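# Put a finned module and flat cover into each box

## Task

For every box: place exactly one module (small finned metal block) inside it with the fins pointing up, and lay exactly one cover (flat steel plate) flat across its top with the plate's edges parallel to the box walls. Each box must end up upright and flat on the table, and everything must stay put once the robot lets go.

## Robot and tools

Robot: two FANUC CRX arms at a table. left_arm (base near scene (-0.023, +0.370, 0) m) carries a Robotiq two-finger gripper. right_arm (base near (-0.040, -0.339, 0) m) carries a suction cup. Cameras: cam_high (fixed, overhead), cam_left_wrist, cam_right_wrist, each 672x504.

Frames: the scene frame has its origin at table height midway between the nominal bases, +z up, +x out over the table, and left_arm on the +y side. Image left/right does not match arm names. Each arm reports poses and takes offsets in its own base frame; both bases are almost aligned with the scene, with only a tiny yaw. Rotations turn about the Hand target's position.

Row layout (shared by execute_actions and move): one flat list of 16 numbers covering both arms, even if only one moves. Order: left_arm dx, dy, dz, rx, ry, rz, gripper position, force_limit, speed, then right_arm dx, dy, dz, rx, ry, rz, suction. All are in [-1, 1]. The six pose numbers per arm are offsets, not poses: they count from that arm's Hand target as it stood when the action or move began, along that arm's base axes. 1.0 equals 0.6 m of travel or 180 degrees; rx, ry, rz form one rotation vector. Zeros for all six mean stay at or return to the Hand target.

Gripper numbers: position +1 is fully open (85 mm), about -0.8 closes the pads together, -1 closes until blocked. force_limit sets motor effort and speed sets closing rate (about 20, 85, 150 mm/s at -1, 0, +1); both default to +1. Faster closes from wider grip much harder. Suction: above 0.01 is on, 0.01 or less is off; it persists. To leave the tool unchanged, repeat the last values; a 0 there is an actual command.

execute_actions(actions, cameras): actions is a list of actions; each action is a list of up to 15 rows, one row per 1/30 s control step, and a short action repeats its final row to fill 15 steps (0.5 s). Every row in an action counts from the same start, so repeating an offset in a later action moves further. An empty list just returns state and images. cameras selects images: omitted, null or ["all"] gives all; [] gives none.

move(target, speed, blend, stop_force, zero, blocking, cameras): target is one 16-number row, or a list of up to 15 such rows forming waypoints; all waypoints count from the Hand targets at the move's start, not from each other. Paths are straight, with no obstacle avoidance, and all arms finish together; total is capped near 10 s. speed: m/s, 0.002 to 1, default 0.25, one value or one per waypoint (rotation up to twice that in rad/s). blend: corner rounding radius in m, one value or per waypoint, default 0. stop_force: N, 12 to 80, one value for both arms; an arm's path halts when push against its direction exceeds it. Use it slowly with a small value; not for rotating moves; omit it when backing off a contact. With it, every waypoint must carry the same gripper/suction numbers. zero (only with stop_force): true re-zeros the force estimate before moving. blocking=false returns early while the move continues (not allowed with stop_force). The result adds a move: line with the ending (done, off_target, moving, held, fault) and limits such as paced or held.

wait(seconds 0 to 10, cameras) lets the scene run. stop(cameras) brakes a running move. zoom_image(camera, region) enlarges part of the latest image of cam_high, cam_left_wrist or cam_right_wrist; region is [x0, y0, x1, y1] pixels from the top-left, at most 504x504. read_manual(section) only returns licence text. finished_scene(scene) ends the current scene for good, given its number.

Result lines: end_effector_position (m) and end_effector_quat_wxyz in the arm's base frame; Hand target (the last commanded pose after clipping, which next offsets build on); joint velocities ("within noise" when still); flange force along the tool axes; step readings of position. Gripper: object_status 0 moving, 1 blocked while opening, 2 blocked while closing (a grip), 3 reached the request or pads met; position_measured in counts (3 open, ~78 = 60 mm, ~130 = 40 mm, ~180 = 20 mm, ~230 pads together). Suction: suction_measured near 0 without a seal, 0.83 or more when airtight; part_present is 1 above 0.50.

Geometry: gripper fingers point along its +z and close along its y; the reported point sits between closed pads, tips reaching ~19 mm beyond. The cup point is the centre of the 41 mm rim, facing its +z; the tool body widens to ~9 cm a few cm behind the rim. The controller limits each step to 70 mm and 16 degrees from the measured pose, so the hand can settle short; resend the gap.

Picking: grip with position -1 and confirm status 2. For suction, press the whole rim flat on a smooth surface with no edges or holes under it; a held part rides up to ~16 mm closer. Release by setting the part down on its support, then switching off.

Avoid: a 150 N outside force or joint torque over limits (34.8 N m at wrist joints) freezes the arm for 10 s; pressing even slightly past a firm contact can trigger this. Do not drop parts, release them moving, slam, push hard, squeeze hard on a part still resting, swing loads fast, or let the arms collide. Nothing may fall or be left off the table. Sealing the cup on the table holds the tool down; switch suction off to free it. Holding loads or stretching out heats motors (MOTOR HOT warns; overheating brakes the arm). Objects may occasionally get nudged.

Each tool is called in YAML: its name, and indented under it one key for each argument.

## Session

execute_actions:
  actions: []

Scene clock: 0.00 s.
left_arm: end_effector_position=(+0.3393, +0.0820, +0.3085) position_measured=3 object_status=3 end_effector_quat_wxyz=(-0.340, -0.014, +0.918, -0.203) | right_arm: end_effector_position=(+0.4867, +0.5267, +0.3172) suction_measured=0.00 part_present=0 end_effector_quat_wxyz=(+0.042, +0.058, +0.996, +0.060)
Joint positions: left_arm=[0.591 0.316 0.207 -0.037 -2.275 -0.573] | right_arm=[1.014 0.63 0.842 0.016 -1.637 -1.127]
Joint velocities: within noise
Flange force (N): no reading
Hand target: left_arm +0.3393, +0.0820, +0.3085; -0.340, -0.014, +0.918, -0.203 | right_arm +0.4867, +0.5267, +0.3172; +0.042, +0.058, +0.996, +0.060

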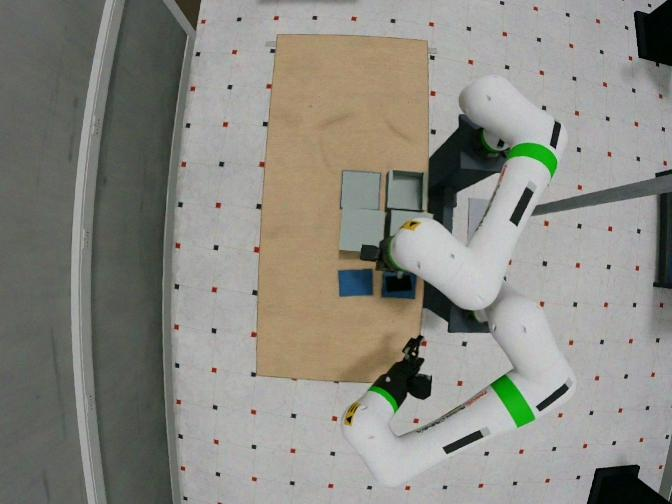

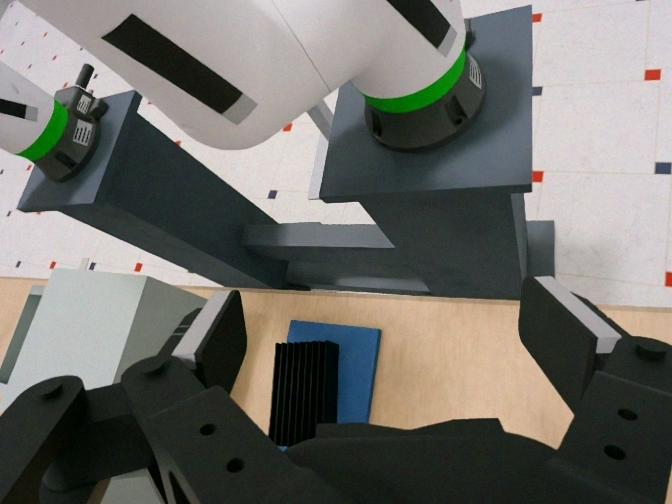

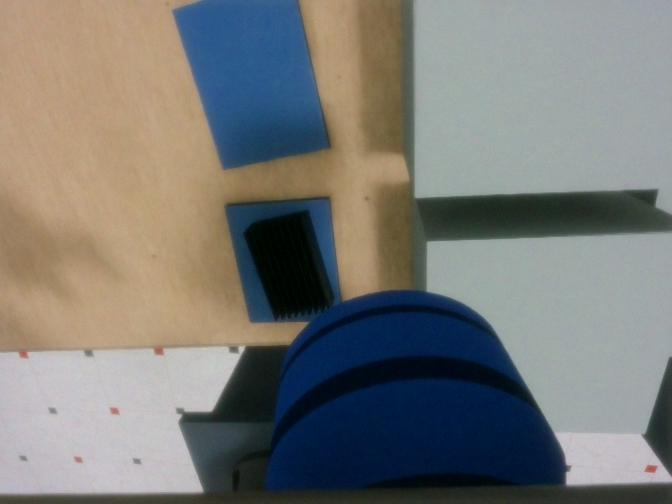

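zoom_image:
  camera: "cam_high"
  region: [250, 150, 450, 310]

zoom_image:
  camera: "cam_right_wrist"
  region: [170, 0, 672, 500]

Scaled by 2.520 from the camera's 672x504 image, which has a finer 960x720 frame.

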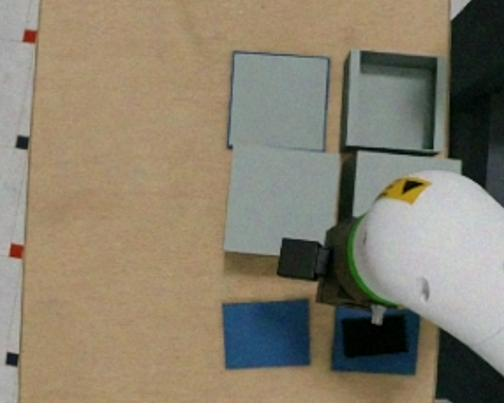

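Scaled by 1.004 from the camera's 672x504 image, which has a finer 960x720 frame.

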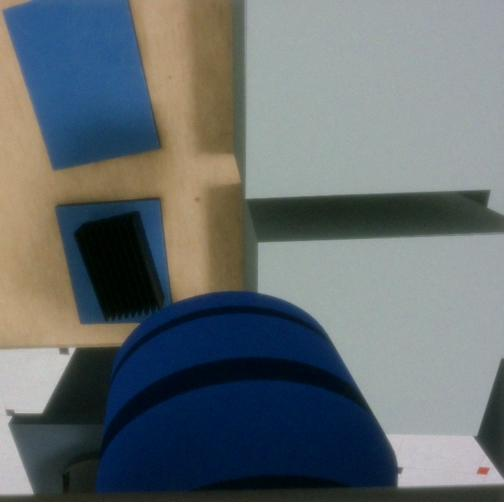

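move:
  target: [0,0,0,0,0,0,1,0,0,-0.1,-0.75,0.3,0,0,0,0]

zoom_image:
  camera: "cam_high"
  region: [250, 150, 450, 310]

Scene clock: 12.10 s.
left_arm: end_effector_position=(+0.3393, +0.0820, +0.3085) position_measured=3 object_status=3 end_effector_quat_wxyz=(-0.340, -0.014, +0.918, -0.203) | right_arm: end_effector_position=(+0.4267, +0.0767, +0.4972) suction_measured=0.00 part_present=0 end_effector_quat_wxyz=(+0.042, +0.058, +0.996, +0.060)
Joint positions: left_arm=[0.591 0.316 0.207 -0.037 -2.275 -0.573] | right_arm=[0.435 -0.008 0.481 -0.071 -1.928 -0.58]
Joint velocities: within noise
Flange force (N): left_arm=[-3.2 3.5 1.6] | right_arm=[-7.0 -0.8 -6.3]
Hand target: left_arm +0.3393, +0.0820, +0.3085; -0.340, -0.014, +0.918, -0.203 | right_arm +0.4267, +0.0767, +0.4972; +0.042, +0.058, +0.996, +0.060
Off the commanded pose: left_arm 0.000 m, 0 deg | right_arm 0.000 m, 0 deg.
move: done
camera_calibration:
cam_right_wrist: T_world_to_cam=[[-0.0939615, -0.989694, -0.108062, 0.178015], [-0.916121, 0.0434611, 0.398539, 0.215283], [-0.389735, 0.136445, -0.910763, 0.682787], [0, 0, 0, 1]] pos_world=[0.480058, 0.0736608, 0.555296]

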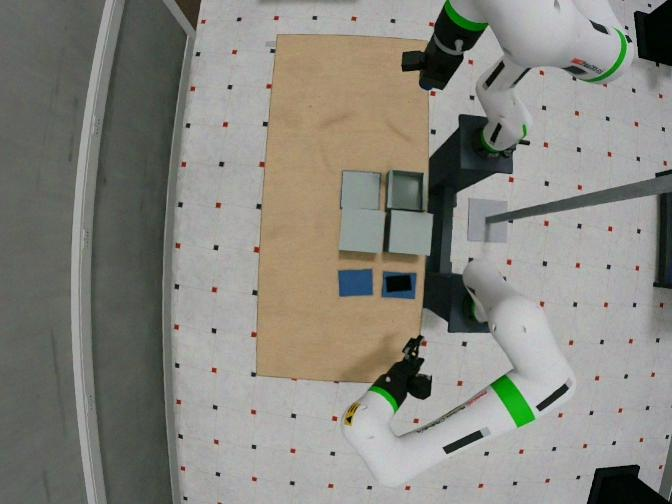

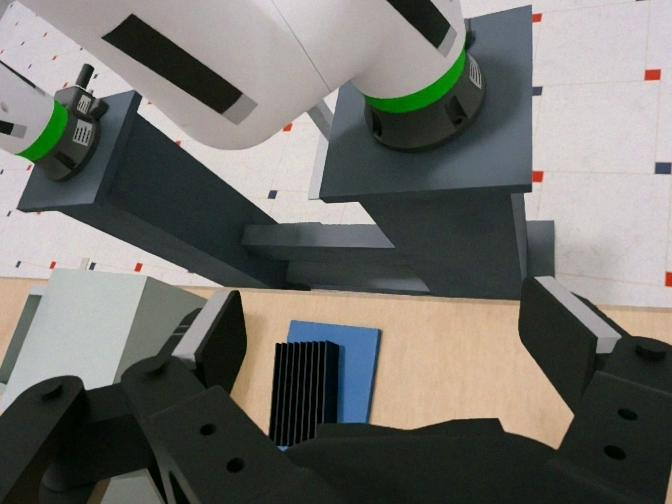

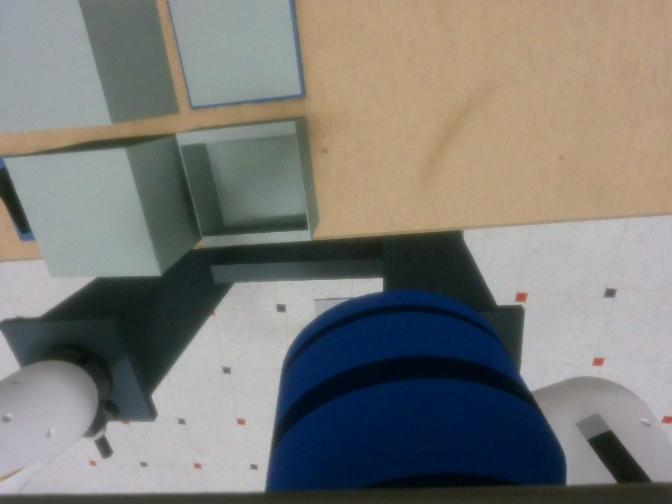

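Scaled by 2.520 from the camera's 672x504 image, which has a finer 960x720 frame.

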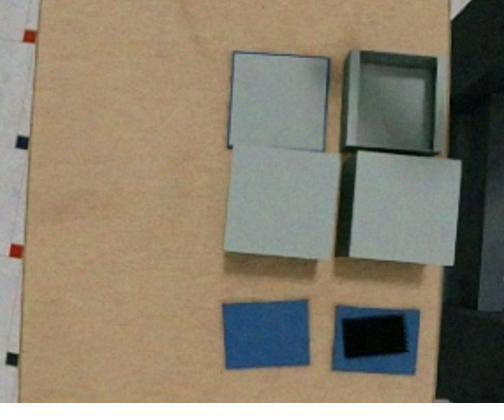

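move:
  target: [0,0,0,0,0,0,1,0,0,0,-0.15,-0.1,0,0,-0.394,0]
  cameras: []

move:
  target: [0,0,0,0,0,0,1,0,0,0,-0.05,-0.1,0.15,0,0,0]

Scene clock: 34.17 s.
left_arm: end_effector_position=(+0.3393, +0.0820, +0.3085) position_measured=3 object_status=3 end_effector_quat_wxyz=(-0.340, -0.014, +0.918, -0.203) | right_arm: end_effector_position=(+0.4267, -0.0133, +0.4372) suction_measured=0.00 part_present=0 end_effector_quat_wxyz=(+0.069, +0.625, +0.778, +0.025)
Joint positions: left_arm=[0.591 0.316 0.207 -0.037 -2.275 -0.573] | right_arm=[0.344 -0.109 0.186 0.094 -1.75 -1.676]
Joint velocities: within noise
Flange force (N): left_arm=[-4.1 4.3 0.5] | right_arm=[-2.5 3.4 -4.4]
Hand target: left_arm +0.3393, +0.0820, +0.3085; -0.340, -0.014, +0.918, -0.203 | right_arm +0.4267, -0.0133, +0.4372; +0.069, +0.625, +0.777, +0.025
Off the commanded pose: left_arm 0.000 m, 0 deg | right_arm 0.000 m, 0 deg.
move: done
No camera images: "cameras" was empty.

Scene clock: 35.67 s.
left_arm: end_effector_position=(+0.3393, +0.0820, +0.3085) position_measured=3 object_status=3 end_effector_quat_wxyz=(-0.340, -0.014, +0.918, -0.203) | right_arm: end_effector_position=(+0.4267, -0.0433, +0.3772) suction_measured=0.00 part_present=0 end_effector_quat_wxyz=(-0.078, +0.624, +0.750, +0.205)
Joint positions: left_arm=[0.591 0.316 0.207 -0.037 -2.275 -0.573] | right_arm=[-0.115 -0.07 0.172 -0.436 -1.699 -1.354]
Joint velocities: within noise
Flange force (N): left_arm=[-4.5 4.1 -0.4] | right_arm=[-1.5 2.0 -3.9]
Hand target: left_arm +0.3393, +0.0820, +0.3085; -0.340, -0.014, +0.918, -0.203 | right_arm +0.4267, -0.0433, +0.3772; -0.078, +0.624, +0.750, +0.205
Off the commanded pose: left_arm 0.000 m, 0 deg | right_arm 0.000 m, 0 deg.
move: done
camera_calibration:
cam_right_wrist: T_world_to_cam=[[-0.966043, -0.160068, -0.202829, 0.490069], [-0.258378, 0.603173, 0.754602, -0.122415], [0.00155326, 0.781384, -0.624049, 0.34281], [0, 0, 0, 1]] pos_world=[0.441265, -0.115584, 0.405705]

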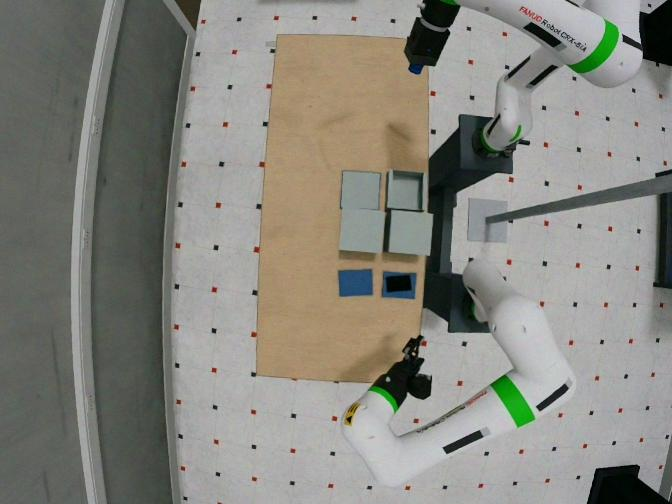

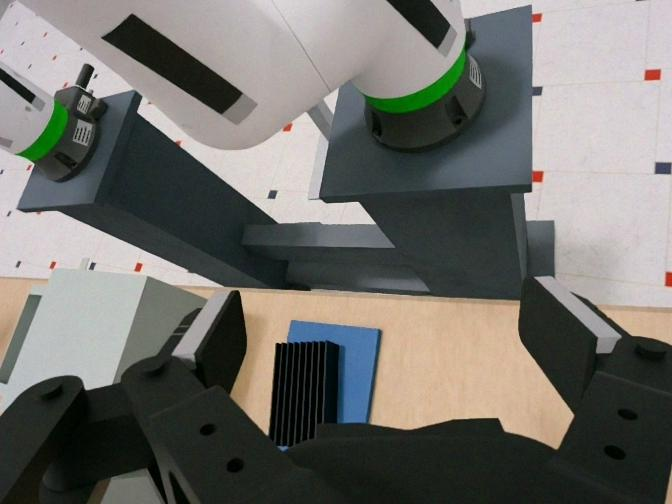

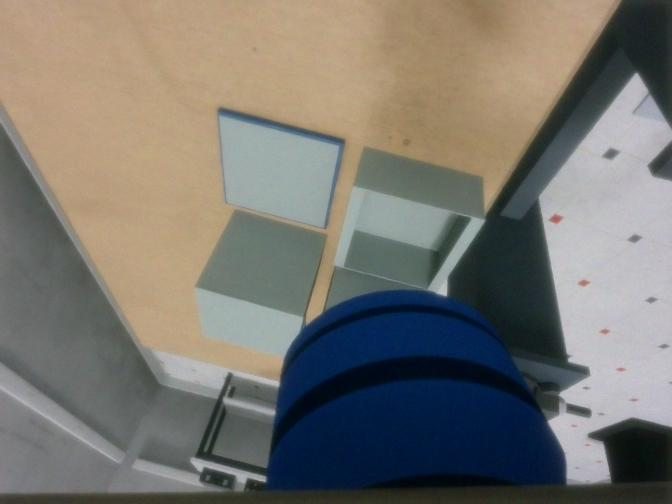

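zoom_image:
  camera: "cam_right_wrist"
  region: [180, 90, 500, 360]

zoom_image:
  camera: "cam_left_wrist"
  region: [0, 240, 400, 500]

Scaled by 1.575 from the camera's 672x504 image, which has a finer 960x720 frame.

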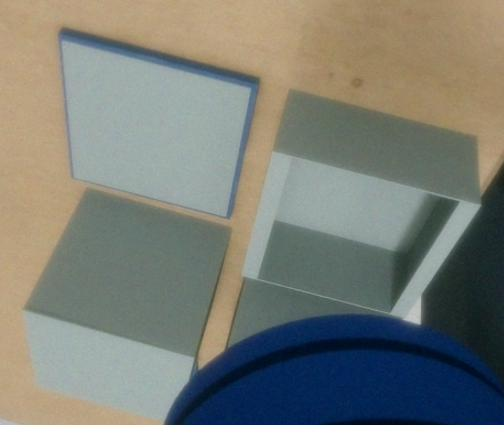

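Scaled by 1.260 from the camera's 672x504 image, which has a finer 960x720 frame.

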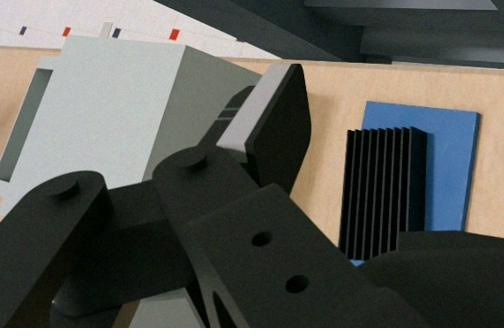

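move:
  target: [0,0,0,0,0,0,1,0,0,0,0,0.1,-0.15,0,0,0]
  cameras: []

move:
  target: [0,0,0,0,0,0,1,0,0,0.5,0.6,0,0,0,0.49,0]
  cameras: ["cam_right_wrist"]

move:
  target: [0,0,0,0,0,0,1,0,0,0,0,0,0,0.12,0,0]
  cameras: ["cam_right_wrist","cam_high"]

zoom_image:
  camera: "cam_right_wrist"
  region: [100, 0, 604, 360]

Scene clock: 47.97 s.
left_arm: end_effector_position=(+0.3393, +0.0820, +0.3085) position_measured=3 object_status=3 end_effector_quat_wxyz=(-0.340, -0.014, +0.918, -0.203) | right_arm: end_effector_position=(+0.4267, -0.0434, +0.4372) suction_measured=0.00 part_present=0 end_effector_quat_wxyz=(+0.069, +0.625, +0.777, +0.025)
Joint positions: left_arm=[0.591 0.316 0.207 -0.037 -2.275 -0.573] | right_arm=[0.266 -0.106 0.191 0.084 -1.746 -1.6]
Joint velocities: within noise
Flange force (N): left_arm=[-3.8 4.3 0.4] | right_arm=[-3.5 3.9 -5.0]
Hand target: left_arm +0.3393, +0.0820, +0.3085; -0.340, -0.014, +0.918, -0.203 | right_arm +0.4267, -0.0433, +0.4372; +0.069, +0.625, +0.777, +0.025
Off the commanded pose: left_arm 0.000 m, 0 deg | right_arm 0.000 m, 0 deg.
move: done
No camera images: "cameras" was empty.

Scene clock: 51.63 s.
left_arm: end_effector_position=(+0.3393, +0.0820, +0.3085) position_measured=3 object_status=3 end_effector_quat_wxyz=(-0.340, -0.014, +0.918, -0.203) | right_arm: end_effector_position=(+0.7256, +0.3162, +0.4361) suction_measured=0.00 part_present=0 end_effector_quat_wxyz=(+0.179, -0.082, +0.973, +0.117)
Joint positions: left_arm=[0.591 0.316 0.207 -0.037 -2.275 -0.573] | right_arm=[0.559 0.887 1.55 -0.045 -1.805 -0.41]
Joint velocities: within noise
Flange force (N): left_arm=[-5.2 3.8 -0.4] | right_arm=no reading
Hand target: left_arm +0.3393, +0.0820, +0.3085; -0.340, -0.014, +0.918, -0.203 | right_arm +0.7267, +0.3167, +0.4372; +0.049, -0.092, +0.992, +0.072
Off the commanded pose: left_arm 0.000 m, 0 deg | right_arm 0.002 m, 18 deg; orientation clipped.
elbow stopped short (right arm): the move would have taken joint 3 (elbow) straighter than the controller allows.
elbow read too straight (right arm): the controller reads joint 3 (elbow) straighter than it allows; while it does, the hand can move without a command.
move: off_target (right_arm); limits=paced
camera_calibration:
cam_right_wrist: T_world_to_cam=[[0.213276, -0.960636, -0.178023, 0.235001], [-0.96669, -0.233886, 0.10396, 0.755842], [-0.141505, 0.149921, -0.978519, 0.55617], [0, 0, 0, 1]] pos_world=[0.759246, 0.319149, 0.507481]
Images, in order (width x height): cam_right_wrist 672x504.

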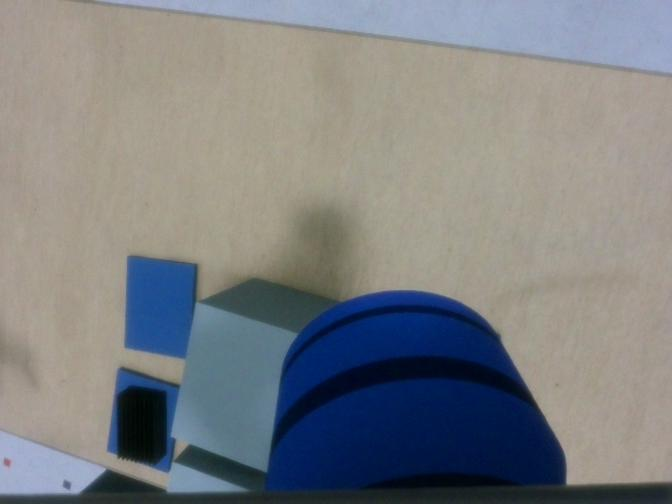

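Scene clock: 53.93 s.
left_arm: end_effector_position=(+0.3393, +0.0820, +0.3085) position_measured=3 object_status=3 end_effector_quat_wxyz=(-0.340, -0.014, +0.918, -0.203) | right_arm: end_effector_position=(+0.7255, +0.3163, +0.4363) suction_measured=0.00 part_present=0 end_effector_quat_wxyz=(+0.134, -0.036, +0.967, +0.211)
Joint positions: left_arm=[0.591 0.316 0.207 -0.037 -2.275 -0.573] | right_arm=[0.472 0.902 1.617 -0.275 -1.839 -0.531]
Joint velocities: within noise
Flange force (N): left_arm=[-4.5 4.5 -0.1] | right_arm=no reading
Hand target: left_arm +0.3393, +0.0820, +0.3085; -0.340, -0.014, +0.918, -0.203 | right_arm +0.7267, +0.3167, +0.4372; +0.009, -0.056, +0.986, +0.155
Off the commanded pose: left_arm 0.000 m, 0 deg | right_arm 0.002 m, 35 deg; orientation clipped.
elbow stopped short (right arm): the move would have taken joint 3 (elbow) straighter than the controller allows.
move: off_target (right_arm); limits=paced
camera_calibration:
cam_right_wrist: T_world_to_cam=[[0.138955, -0.914079, -0.380987, 0.362874], [-0.961786, -0.216221, 0.167979, 0.718716], [-0.235924, 0.343086, -0.909193, 0.53342], [0, 0, 0, 1]] pos_world=[0.766674, 0.304088, 0.502502]
Images, in order (width x height): cam_high 672x504, cam_right_wrist 672x504.

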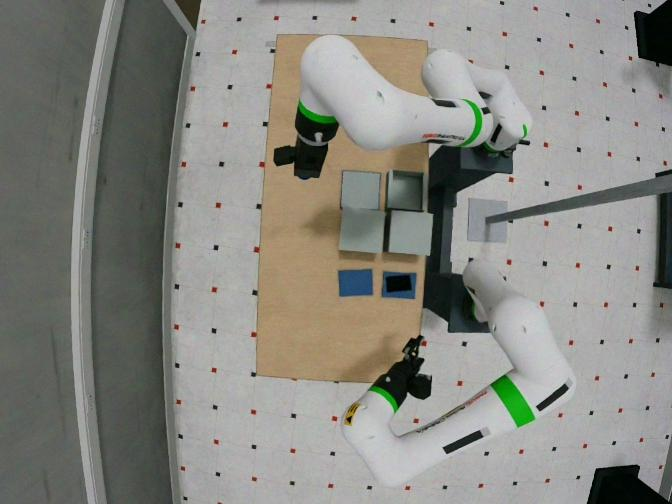

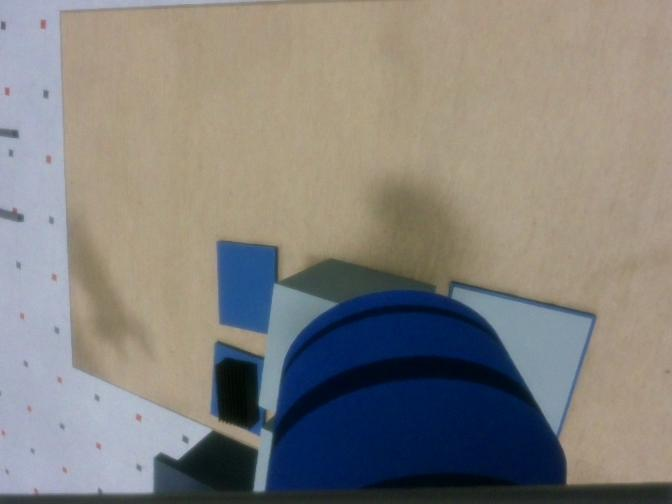

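Scaled by 1.000.

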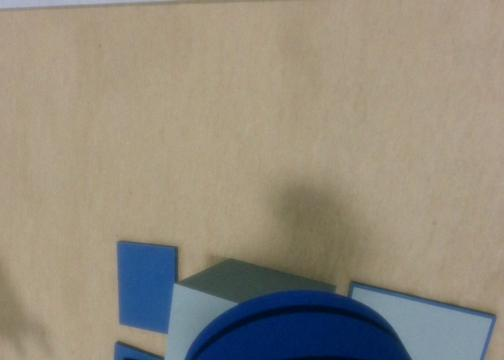

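move:
  target: [0,0,0,0,0,0,1,0,0,-0.5,-0.6,0.0,0,0,0,0]
  cameras: []

move:
  target: [0,0.12,0,0,0,0.28,1,0,0,0,0,0.0,0,0,0,0]

zoom_image:
  camera: "cam_left_wrist"
  region: [100, 0, 604, 360]

Scene clock: 71.40 s.
left_arm: end_effector_position=(+0.3393, +0.0820, +0.3085) position_measured=3 object_status=3 end_effector_quat_wxyz=(-0.340, -0.014, +0.918, -0.203) | right_arm: end_effector_position=(+0.4267, -0.0433, +0.4372) suction_measured=0.00 part_present=0 end_effector_quat_wxyz=(+0.009, -0.056, +0.986, +0.155)
Joint positions: left_arm=[0.591 0.316 0.207 -0.037 -2.275 -0.573] | right_arm=[-0.027 0.038 0.427 -0.337 -1.947 0.013]
Joint velocities: within noise
Flange force (N): left_arm=[-4.4 3.7 -0.7] | right_arm=[-3.9 0.4 -5.2]
Hand target: left_arm +0.3393, +0.0820, +0.3085; -0.340, -0.014, +0.918, -0.203 | right_arm +0.4267, -0.0433, +0.4372; +0.009, -0.056, +0.986, +0.155
Off the commanded pose: left_arm 0.000 m, 0 deg | right_arm 0.000 m, 0 deg.
move: done
No camera images: "cameras" was empty.

Scene clock: 73.60 s.
left_arm: end_effector_position=(+0.3393, +0.1540, +0.3085) position_measured=3 object_status=3 end_effector_quat_wxyz=(-0.222, -0.403, +0.825, -0.328) | right_arm: end_effector_position=(+0.4267, -0.0433, +0.4372) suction_measured=0.00 part_present=0 end_effector_quat_wxyz=(+0.009, -0.056, +0.986, +0.155)
Joint positions: left_arm=[1.03 0.217 -0.026 0.331 -2.077 -0.074] | right_arm=[-0.027 0.038 0.427 -0.337 -1.947 0.013]
Joint velocities: within noise
Flange force (N): left_arm=[-6.4 3.3 -3.1] | right_arm=[-3.5 -1.2 -6.0]
Hand target: left_arm +0.3393, +0.1540, +0.3085; -0.222, -0.403, +0.825, -0.328 | right_arm +0.4267, -0.0433, +0.4372; +0.009, -0.056, +0.986, +0.155
Off the commanded pose: left_arm 0.000 m, 0 deg | right_arm 0.000 m, 0 deg.
move: done
camera_calibration:
cam_left_wrist: T_world_to_cam=[[-0.772938, 0.474275, -0.421461, 0.332398], [0.6209, 0.702107, -0.34861, -0.1903], [0.130574, -0.531139, -0.837163, 0.424113], [0, 0, 0, 1]] pos_world=[0.319703, 0.201226, 0.428804]
cam_right_wrist: T_world_to_cam=[[0.129962, -0.94819, -0.289906, 0.0385472], [-0.875298, -0.247072, 0.415704, 0.206914], [-0.465794, 0.199729, -0.862058, 0.658448], [0, 0, 0, 1]] pos_world=[0.482802, -0.0438384, 0.492781]

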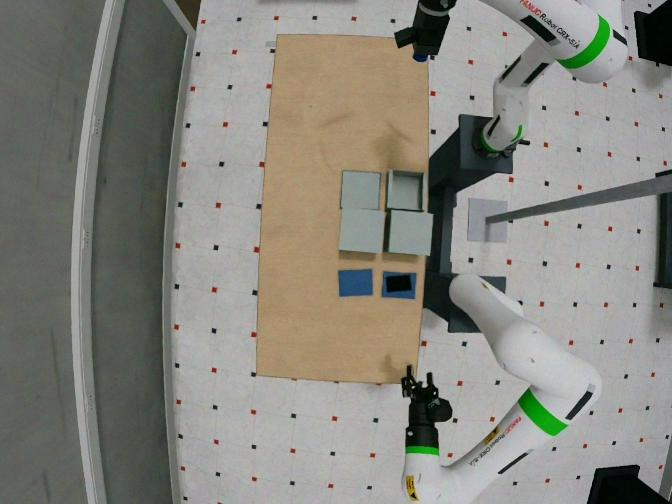

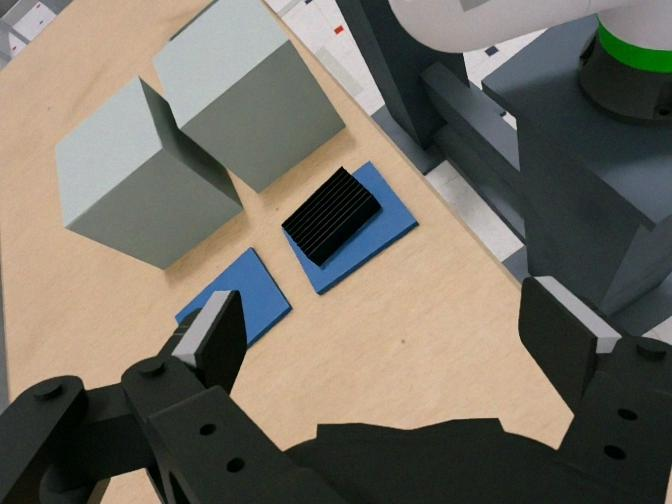

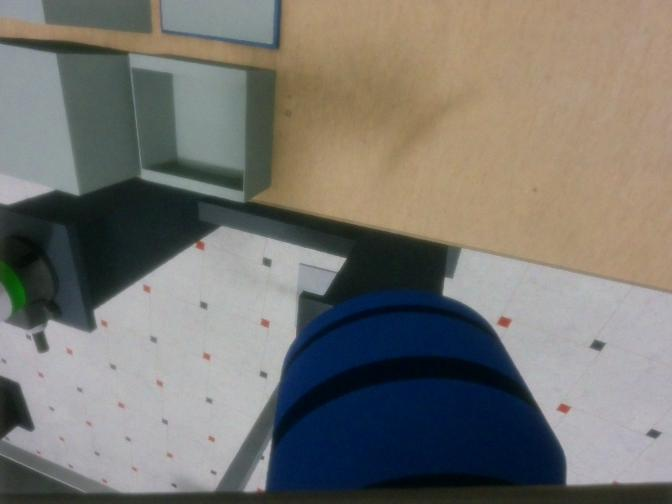

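Scaled by 1.000.

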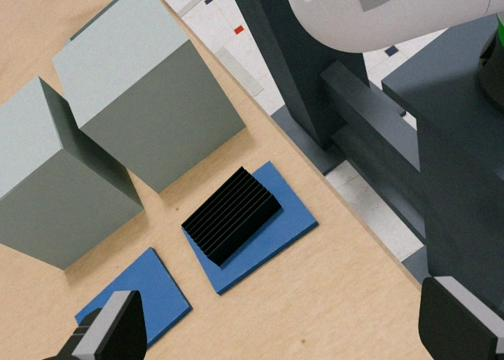

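move:
  target: [0.023,-0.425,0.067,0.222,-0.150,-0.272,1,0,0,0,0,0,0,0,0,0]

zoom_image:
  camera: "cam_left_wrist"
  region: [100, 100, 604, 504]

Scene clock: 94.20 s.
left_arm: end_effector_position=(+0.3531, -0.1009, +0.3487) position_measured=3 object_status=3 end_effector_quat_wxyz=(+0.001, -0.001, +1.000, -0.001) | right_arm: end_effector_position=(+0.4267, -0.0433, +0.4372) suction_measured=0.00 part_present=0 end_effector_quat_wxyz=(+0.009, -0.056, +0.986, +0.155)
Joint positions: left_arm=[0.085 -0.198 -0.025 0.001 -1.743 -0.082] | right_arm=[-0.027 0.038 0.427 -0.337 -1.947 0.013]
Joint velocities: within noise
Flange force (N): left_arm=[-0.5 5.2 4.3] | right_arm=[-3.4 -1.4 -5.8]
Hand target: left_arm +0.3531, -0.1010, +0.3487; +0.000, -0.001, +1.000, -0.001 | right_arm +0.4267, -0.0433, +0.4372; +0.009, -0.056, +0.986, +0.155
Off the commanded pose: left_arm 0.000 m, 0 deg | right_arm 0.000 m, 0 deg.
move: done
camera_calibration:
cam_left_wrist: T_world_to_cam=[[0.0642441, 0.997578, -0.0266561, 0.100529], [0.942521, -0.0518781, 0.330094, -0.43227], [0.327912, -0.0463306, -0.943572, 0.336866], [0, 0, 0, 1]] pos_world=[0.290503, -0.107103, 0.463227]
cam_right_wrist: T_world_to_cam=[[0.129962, -0.94819, -0.289906, 0.0385472], [-0.875298, -0.247072, 0.415704, 0.206914], [-0.465794, 0.199729, -0.862058, 0.658448], [0, 0, 0, 1]] pos_world=[0.482802, -0.0438384, 0.492781]

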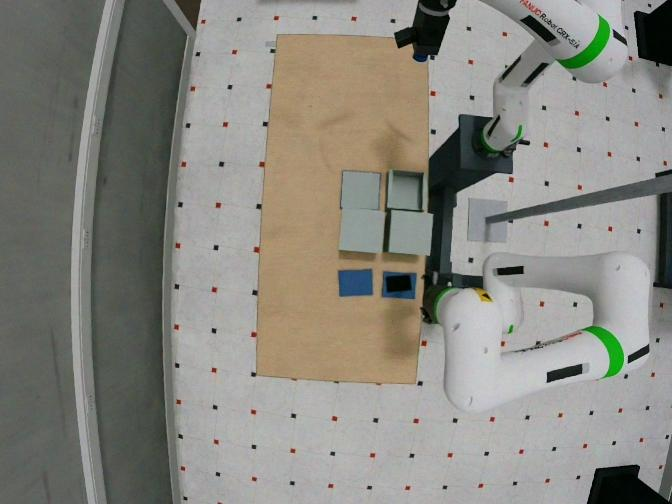

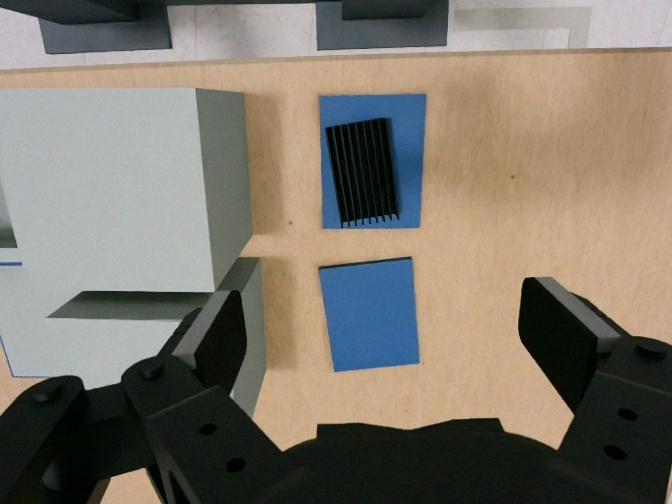

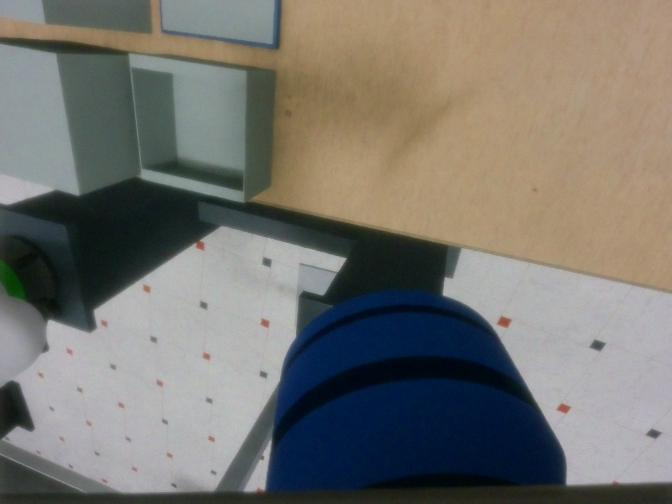

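Scaled by 1.000.

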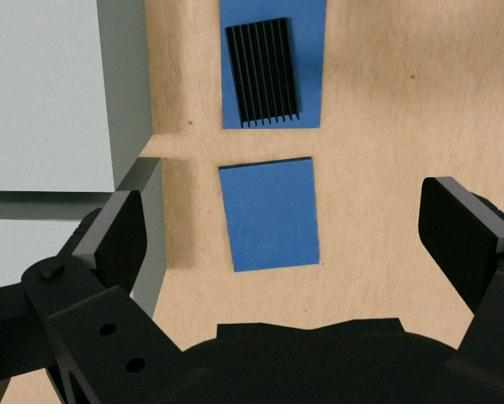

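zoom_image:
  camera: "cam_left_wrist"
  region: [300, 80, 450, 240]

zoom_image:
  camera: "cam_left_wrist"
  region: [0, 60, 270, 400]

zoom_image:
  camera: "cam_right_wrist"
  region: [0, 0, 300, 240]

Scaled by 3.150 from the camera's 672x504 image, which has a finer 960x720 frame.

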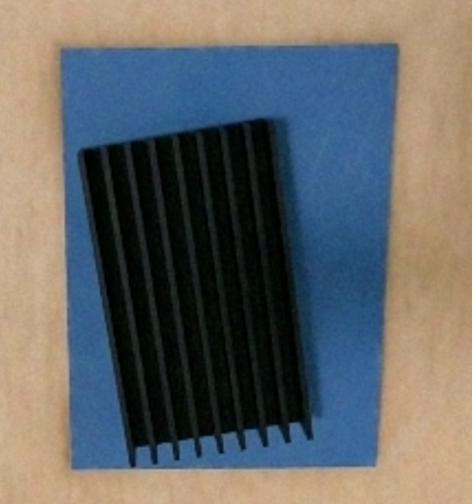

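Scaled by 1.482 from the camera's 672x504 image, which has a finer 960x720 frame.

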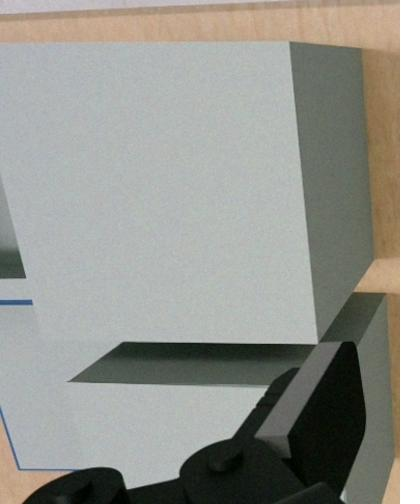

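Scaled by 1.680 from the camera's 672x504 image, which has a finer 960x720 frame.

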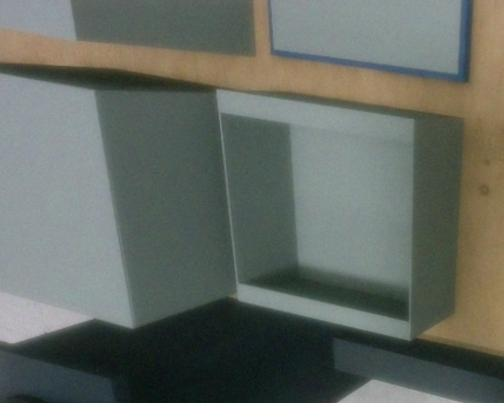

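move:
  target: [0.009,0.008,-0.37,0,0,0.0328,1,-0.8,-1,0,0,0,0,0,0,0]
  cameras: ["cam_left_wrist"]

zoom_image:
  camera: "cam_left_wrist"
  region: [200, 150, 600, 450]

Scene clock: 137.03 s.
left_arm: end_effector_position=(+0.3585, -0.0962, +0.1267) position_measured=3 object_status=3 end_effector_quat_wxyz=(+0.000, -0.053, +0.999, -0.001) | right_arm: end_effector_position=(+0.4267, -0.0433, +0.4372) suction_measured=0.00 part_present=0 end_effector_quat_wxyz=(+0.009, -0.056, +0.986, +0.155)
Joint positions: left_arm=[0.097 -0.134 -0.497 0.001 -1.208 0.008] | right_arm=[-0.027 0.038 0.427 -0.337 -1.947 0.013]
Joint velocities: within noise
Flange force (N): left_arm=[0.8 4.7 4.4] | right_arm=[-3.1 -1.1 -5.6]
Hand target: left_arm +0.3585, -0.0962, +0.1267; +0.000, -0.053, +0.999, -0.001 | right_arm +0.4267, -0.0433, +0.4372; +0.009, -0.056, +0.986, +0.155
Off the commanded pose: left_arm 0.000 m, 0 deg | right_arm 0.000 m, 0 deg.
move: done
camera_calibration:
cam_left_wrist: T_world_to_cam=[[-0.0386981, 0.998895, -0.0266778, 0.126469], [0.942914, 0.045341, 0.329934, -0.354543], [0.330779, -0.0123871, -0.943627, 0.128205], [0, 0, 0, 1]] pos_world=[0.29679, -0.108665, 0.241327]
Images, in order (width x height): cam_left_wrist 672x504.

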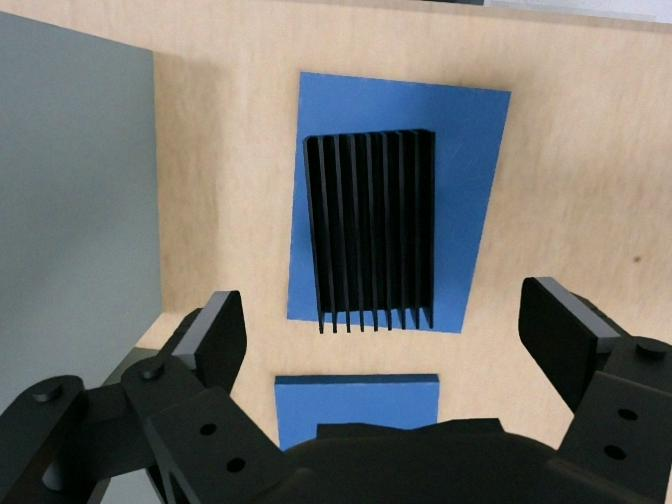

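Scaled by 1.260 from the camera's 672x504 image, which has a finer 960x720 frame.

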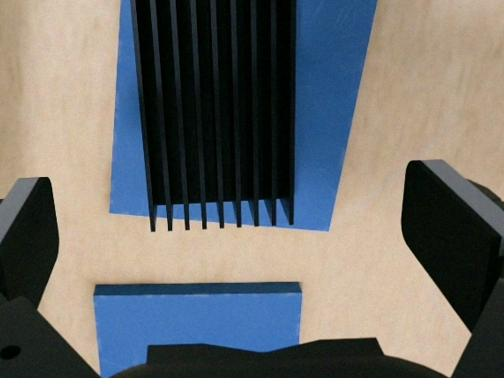

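move:
  target: [0.004,0.004,-0.165,0,0,0,1,-0.8,-1,0,0,0,0,0,0,0]
  speed: 0.08
  stop_force: 20
  cameras: ["cam_left_wrist"]

Scene clock: 153.17 s.
left_arm: end_effector_position=(+0.3609, -0.0938, +0.0277) position_measured=3 object_status=3 end_effector_quat_wxyz=(+0.000, -0.053, +0.999, -0.001) | right_arm: end_effector_position=(+0.4267, -0.0433, +0.4372) suction_measured=0.00 part_present=0 end_effector_quat_wxyz=(+0.009, -0.056, +0.986, +0.155)
Joint positions: left_arm=[0.103 0.007 -0.628 0.002 -0.935 0.001] | right_arm=[-0.027 0.038 0.427 -0.337 -1.947 0.013]
Joint velocities: within noise
Flange force (N): left_arm=[-3.0 3.3 5.5] | right_arm=[-3.0 -1.3 -5.7]
Hand target: left_arm +0.3609, -0.0938, +0.0277; +0.000, -0.053, +0.999, -0.001 | right_arm +0.4267, -0.0433, +0.4372; +0.009, -0.056, +0.986, +0.155
Off the commanded pose: left_arm 0.000 m, 0 deg | right_arm 0.000 m, 0 deg.
move: done
camera_calibration:
cam_left_wrist: T_world_to_cam=[[-0.038699, 0.998895, -0.0266763, 0.12152], [0.942926, 0.0453409, 0.329902, -0.324217], [0.330747, -0.0123869, -0.943638, 0.0339382], [0, 0, 0, 1]] pos_world=[0.29919, -0.106265, 0.142227]
Images, in order (width x height): cam_left_wrist 672x504.

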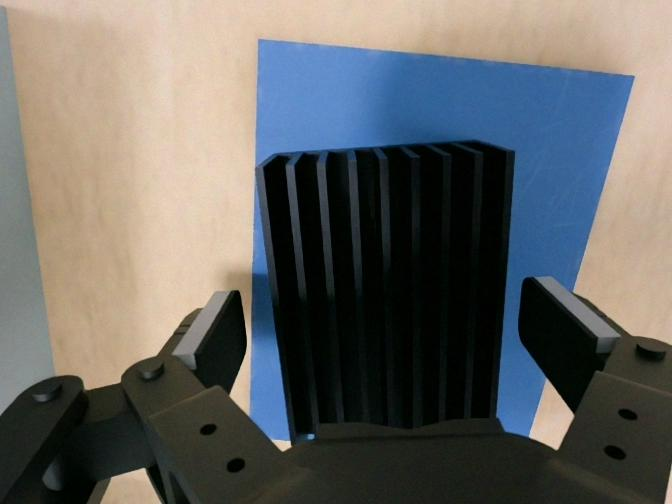

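move:
  target:
    - [0,0.0048,0,0,0,0,1,-0.8,-1,0,0,0,0,0,0,0]
    - [0,0.0048,0,0,0,0,-1,-0.8,-1,0,0,0,0,0,0,0]
  speed: 0.05
  cameras: ["cam_left_wrist"]

Scene clock: 158.63 s.
left_arm: end_effector_position=(+0.3609, -0.0909, +0.0277) position_measured=78 object_status=2 end_effector_quat_wxyz=(+0.001, -0.053, +0.999, -0.001) | right_arm: end_effector_position=(+0.4267, -0.0433, +0.4372) suction_measured=0.00 part_present=0 end_effector_quat_wxyz=(+0.009, -0.056, +0.986, +0.155)
Joint positions: left_arm=[0.111 0.005 -0.63 0.002 -0.935 -0.007] | right_arm=[-0.027 0.038 0.427 -0.337 -1.947 0.013]
Joint velocities: within noise
Flange force (N): left_arm=[1.7 5.8 -6.1] | right_arm=[-3.0 -1.5 -5.5]
Hand target: left_arm +0.3609, -0.0909, +0.0277; +0.000, -0.053, +0.999, -0.001 | right_arm +0.4267, -0.0433, +0.4372; +0.009, -0.056, +0.986, +0.155
Off the commanded pose: left_arm 0.000 m, 0 deg | right_arm 0.000 m, 0 deg.
move: done
camera_calibration:
cam_left_wrist: T_world_to_cam=[[-0.0387925, 0.99889, -0.026716, 0.118663], [0.942879, 0.0454439, 0.330021, -0.324468], [0.330869, -0.0123876, -0.943595, 0.0339929], [0, 0, 0, 1]] pos_world=[0.29929, -0.103365, 0.142327]
Images, in order (width x height): cam_left_wrist 672x504.

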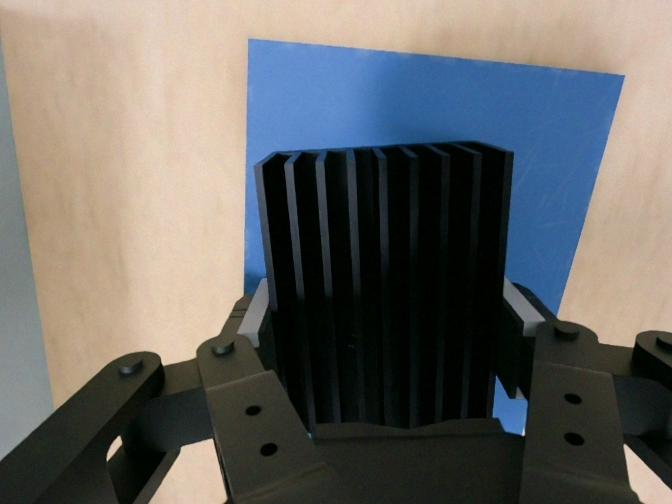

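move:
  target: [0,0,0.45,0,0,0,-1,-0.8,-1,0,0,0,0,0,0,0]
  speed: 0.15
  cameras: ["cam_left_wrist"]

move:
  target: [-0.021,-0.6,0,0,0,-0.0328,-1,-0.8,-1,0,0,0,0,0,0,0]
  cameras: ["cam_left_wrist","cam_high"]

Scene clock: 166.10 s.
left_arm: end_effector_position=(+0.3609, -0.0908, +0.2977) position_measured=78 object_status=2 end_effector_quat_wxyz=(+0.000, -0.053, +0.999, -0.001) | right_arm: end_effector_position=(+0.4267, -0.0433, +0.4372) suction_measured=0.00 part_present=0 end_effector_quat_wxyz=(+0.009, -0.056, +0.986, +0.155)
Joint positions: left_arm=[0.111 -0.199 -0.146 0.001 -1.623 -0.006] | right_arm=[-0.027 0.038 0.427 -0.337 -1.947 0.013]
Joint velocities: within noise
Flange force (N): left_arm=[-5.4 2.5 2.9] | right_arm=[-2.5 -1.2 -4.9]
Hand target: left_arm +0.3609, -0.0909, +0.2977; +0.000, -0.053, +0.999, -0.001 | right_arm +0.4267, -0.0433, +0.4372; +0.009, -0.056, +0.986, +0.155
Off the commanded pose: left_arm 0.000 m, 0 deg | right_arm 0.000 m, 0 deg.
move: done
camera_calibration:
cam_left_wrist: T_world_to_cam=[[-0.0387929, 0.99889, -0.0267099, 0.125872], [0.942921, 0.0454407, 0.329901, -0.413504], [0.330748, -0.0123875, -0.943638, 0.288723], [0, 0, 0, 1]] pos_world=[0.29929, -0.103365, 0.412227]
Images, in order (width x height): cam_left_wrist 672x504.

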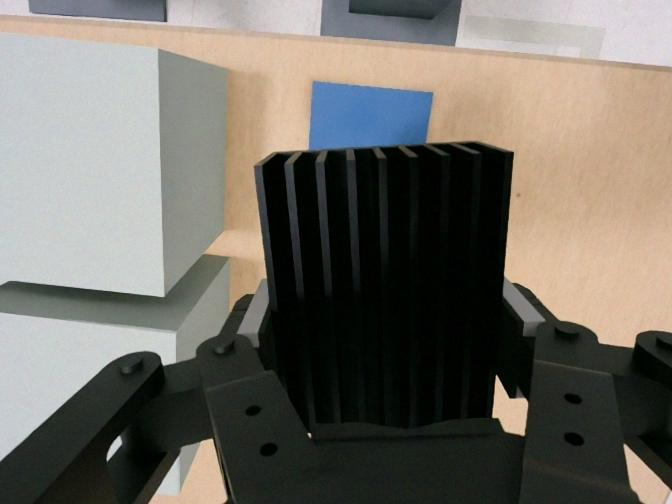

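Scene clock: 168.13 s.
left_arm: end_effector_position=(+0.3483, -0.4509, +0.2977) position_measured=78 object_status=2 end_effector_quat_wxyz=(+0.000, -0.001, +1.000, -0.001) | right_arm: end_effector_position=(+0.4267, -0.0433, +0.4372) suction_measured=0.00 part_present=0 end_effector_quat_wxyz=(+0.009, -0.056, +0.986, +0.155)
Joint positions: left_arm=[-0.683 0.311 0.392 0.001 -1.65 0.685] | right_arm=[-0.027 0.038 0.427 -0.337 -1.947 0.013]
Joint velocities: within noise
Flange force (N): left_arm=[-2.1 1.3 5.7] | right_arm=[-2.9 -1.4 -5.3]
Hand target: left_arm +0.3483, -0.4509, +0.2977; +0.000, -0.001, +1.000, -0.001 | right_arm +0.4267, -0.0433, +0.4372; +0.009, -0.056, +0.986, +0.155
Off the commanded pose: left_arm 0.000 m, 0 deg | right_arm 0.000 m, 0 deg.
move: done
camera_calibration:
cam_left_wrist: T_world_to_cam=[[0.0642761, 0.997573, -0.0267635, 0.448563], [0.942582, -0.0518815, 0.329921, -0.429011], [0.327732, -0.0464328, -0.943629, 0.274135], [0, 0, 0, 1]] pos_world=[0.285703, -0.457003, 0.412227]
Images, in order (width x height): cam_high 672x504, cam_left_wrist 672x504.

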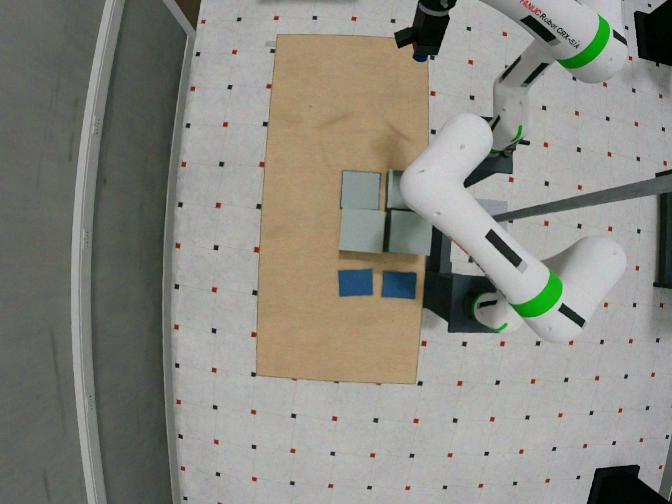

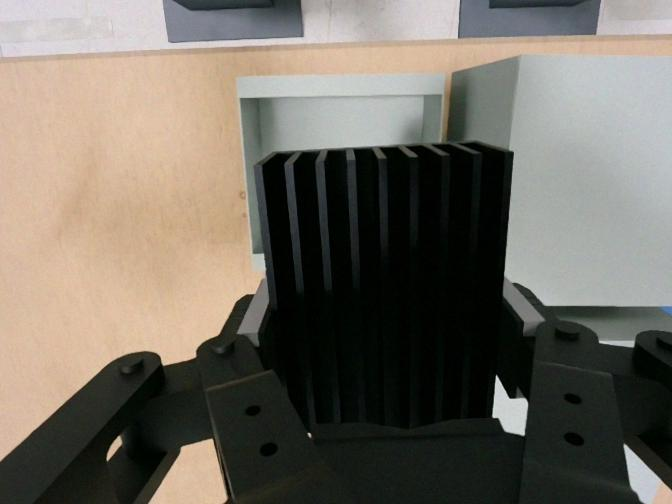

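zoom_image:
  camera: "cam_left_wrist"
  region: [220, 50, 480, 290]

Scaled by 1.938 from the camera's 672x504 image, which has a finer 960x720 frame.

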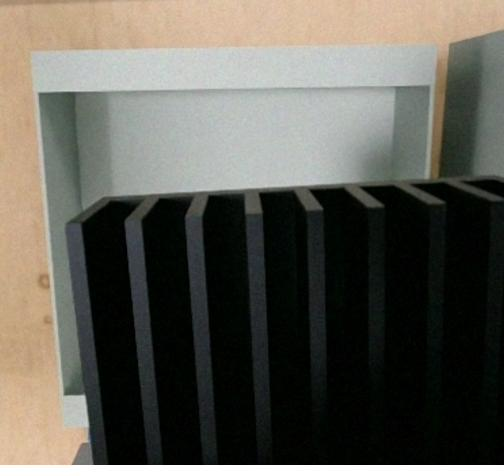

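move:
  target: [-0.0112,-0.0252,-0.2,0,0,-0.0178,-1,-0.8,-1,0,0,0,0,0,0,0]
  cameras: ["cam_left_wrist"]

zoom_image:
  camera: "cam_left_wrist"
  region: [120, 0, 624, 400]

Scene clock: 207.67 s.
left_arm: end_effector_position=(+0.3416, -0.4660, +0.1777) position_measured=78 object_status=2 end_effector_quat_wxyz=(+0.000, +0.027, +1.000, -0.001) | right_arm: end_effector_position=(+0.4267, -0.0433, +0.4372) suction_measured=0.00 part_present=0 end_effector_quat_wxyz=(+0.009, -0.056, +0.986, +0.155)
Joint positions: left_arm=[-0.711 0.348 0.161 0.001 -1.381 0.657] | right_arm=[-0.027 0.038 0.427 -0.337 -1.947 0.013]
Joint velocities: within noise
Flange force (N): left_arm=[-3.7 1.3 6.5] | right_arm=[-2.9 -1.3 -5.7]
Hand target: left_arm +0.3416, -0.4660, +0.1777; +0.000, +0.027, +1.000, -0.001 | right_arm +0.4267, -0.0433, +0.4372; +0.009, -0.056, +0.986, +0.155
Off the commanded pose: left_arm 0.000 m, 0 deg | right_arm 0.000 m, 0 deg.
move: done
camera_calibration:
cam_left_wrist: T_world_to_cam=[[0.119898, 0.992427, -0.0267205, 0.439423], [0.938191, -0.104462, 0.329977, -0.406903], [0.324687, -0.0646327, -0.943611, 0.15506], [0, 0, 0, 1]] pos_world=[0.278721, -0.468579, 0.292327]
Images, in order (width x height): cam_left_wrist 672x504.

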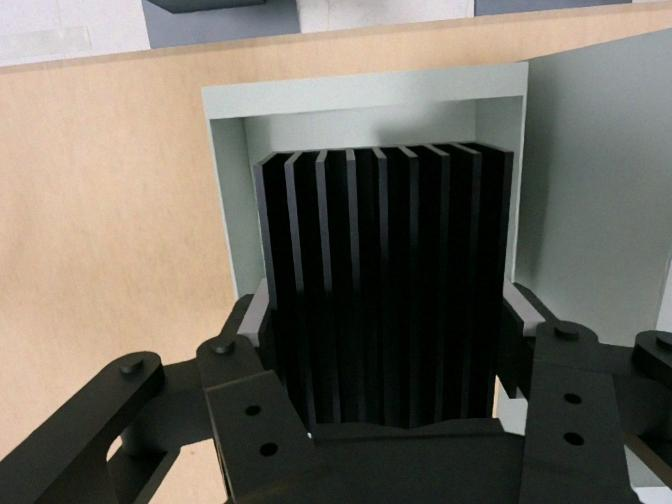

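Scaled by 1.000.

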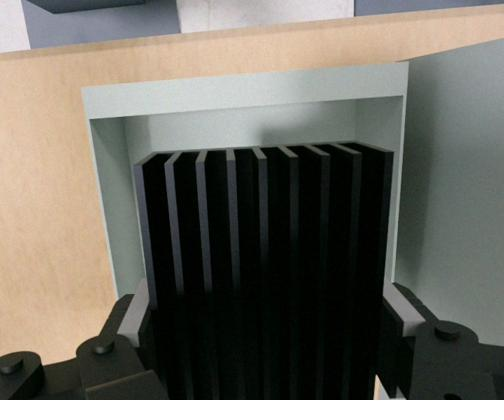

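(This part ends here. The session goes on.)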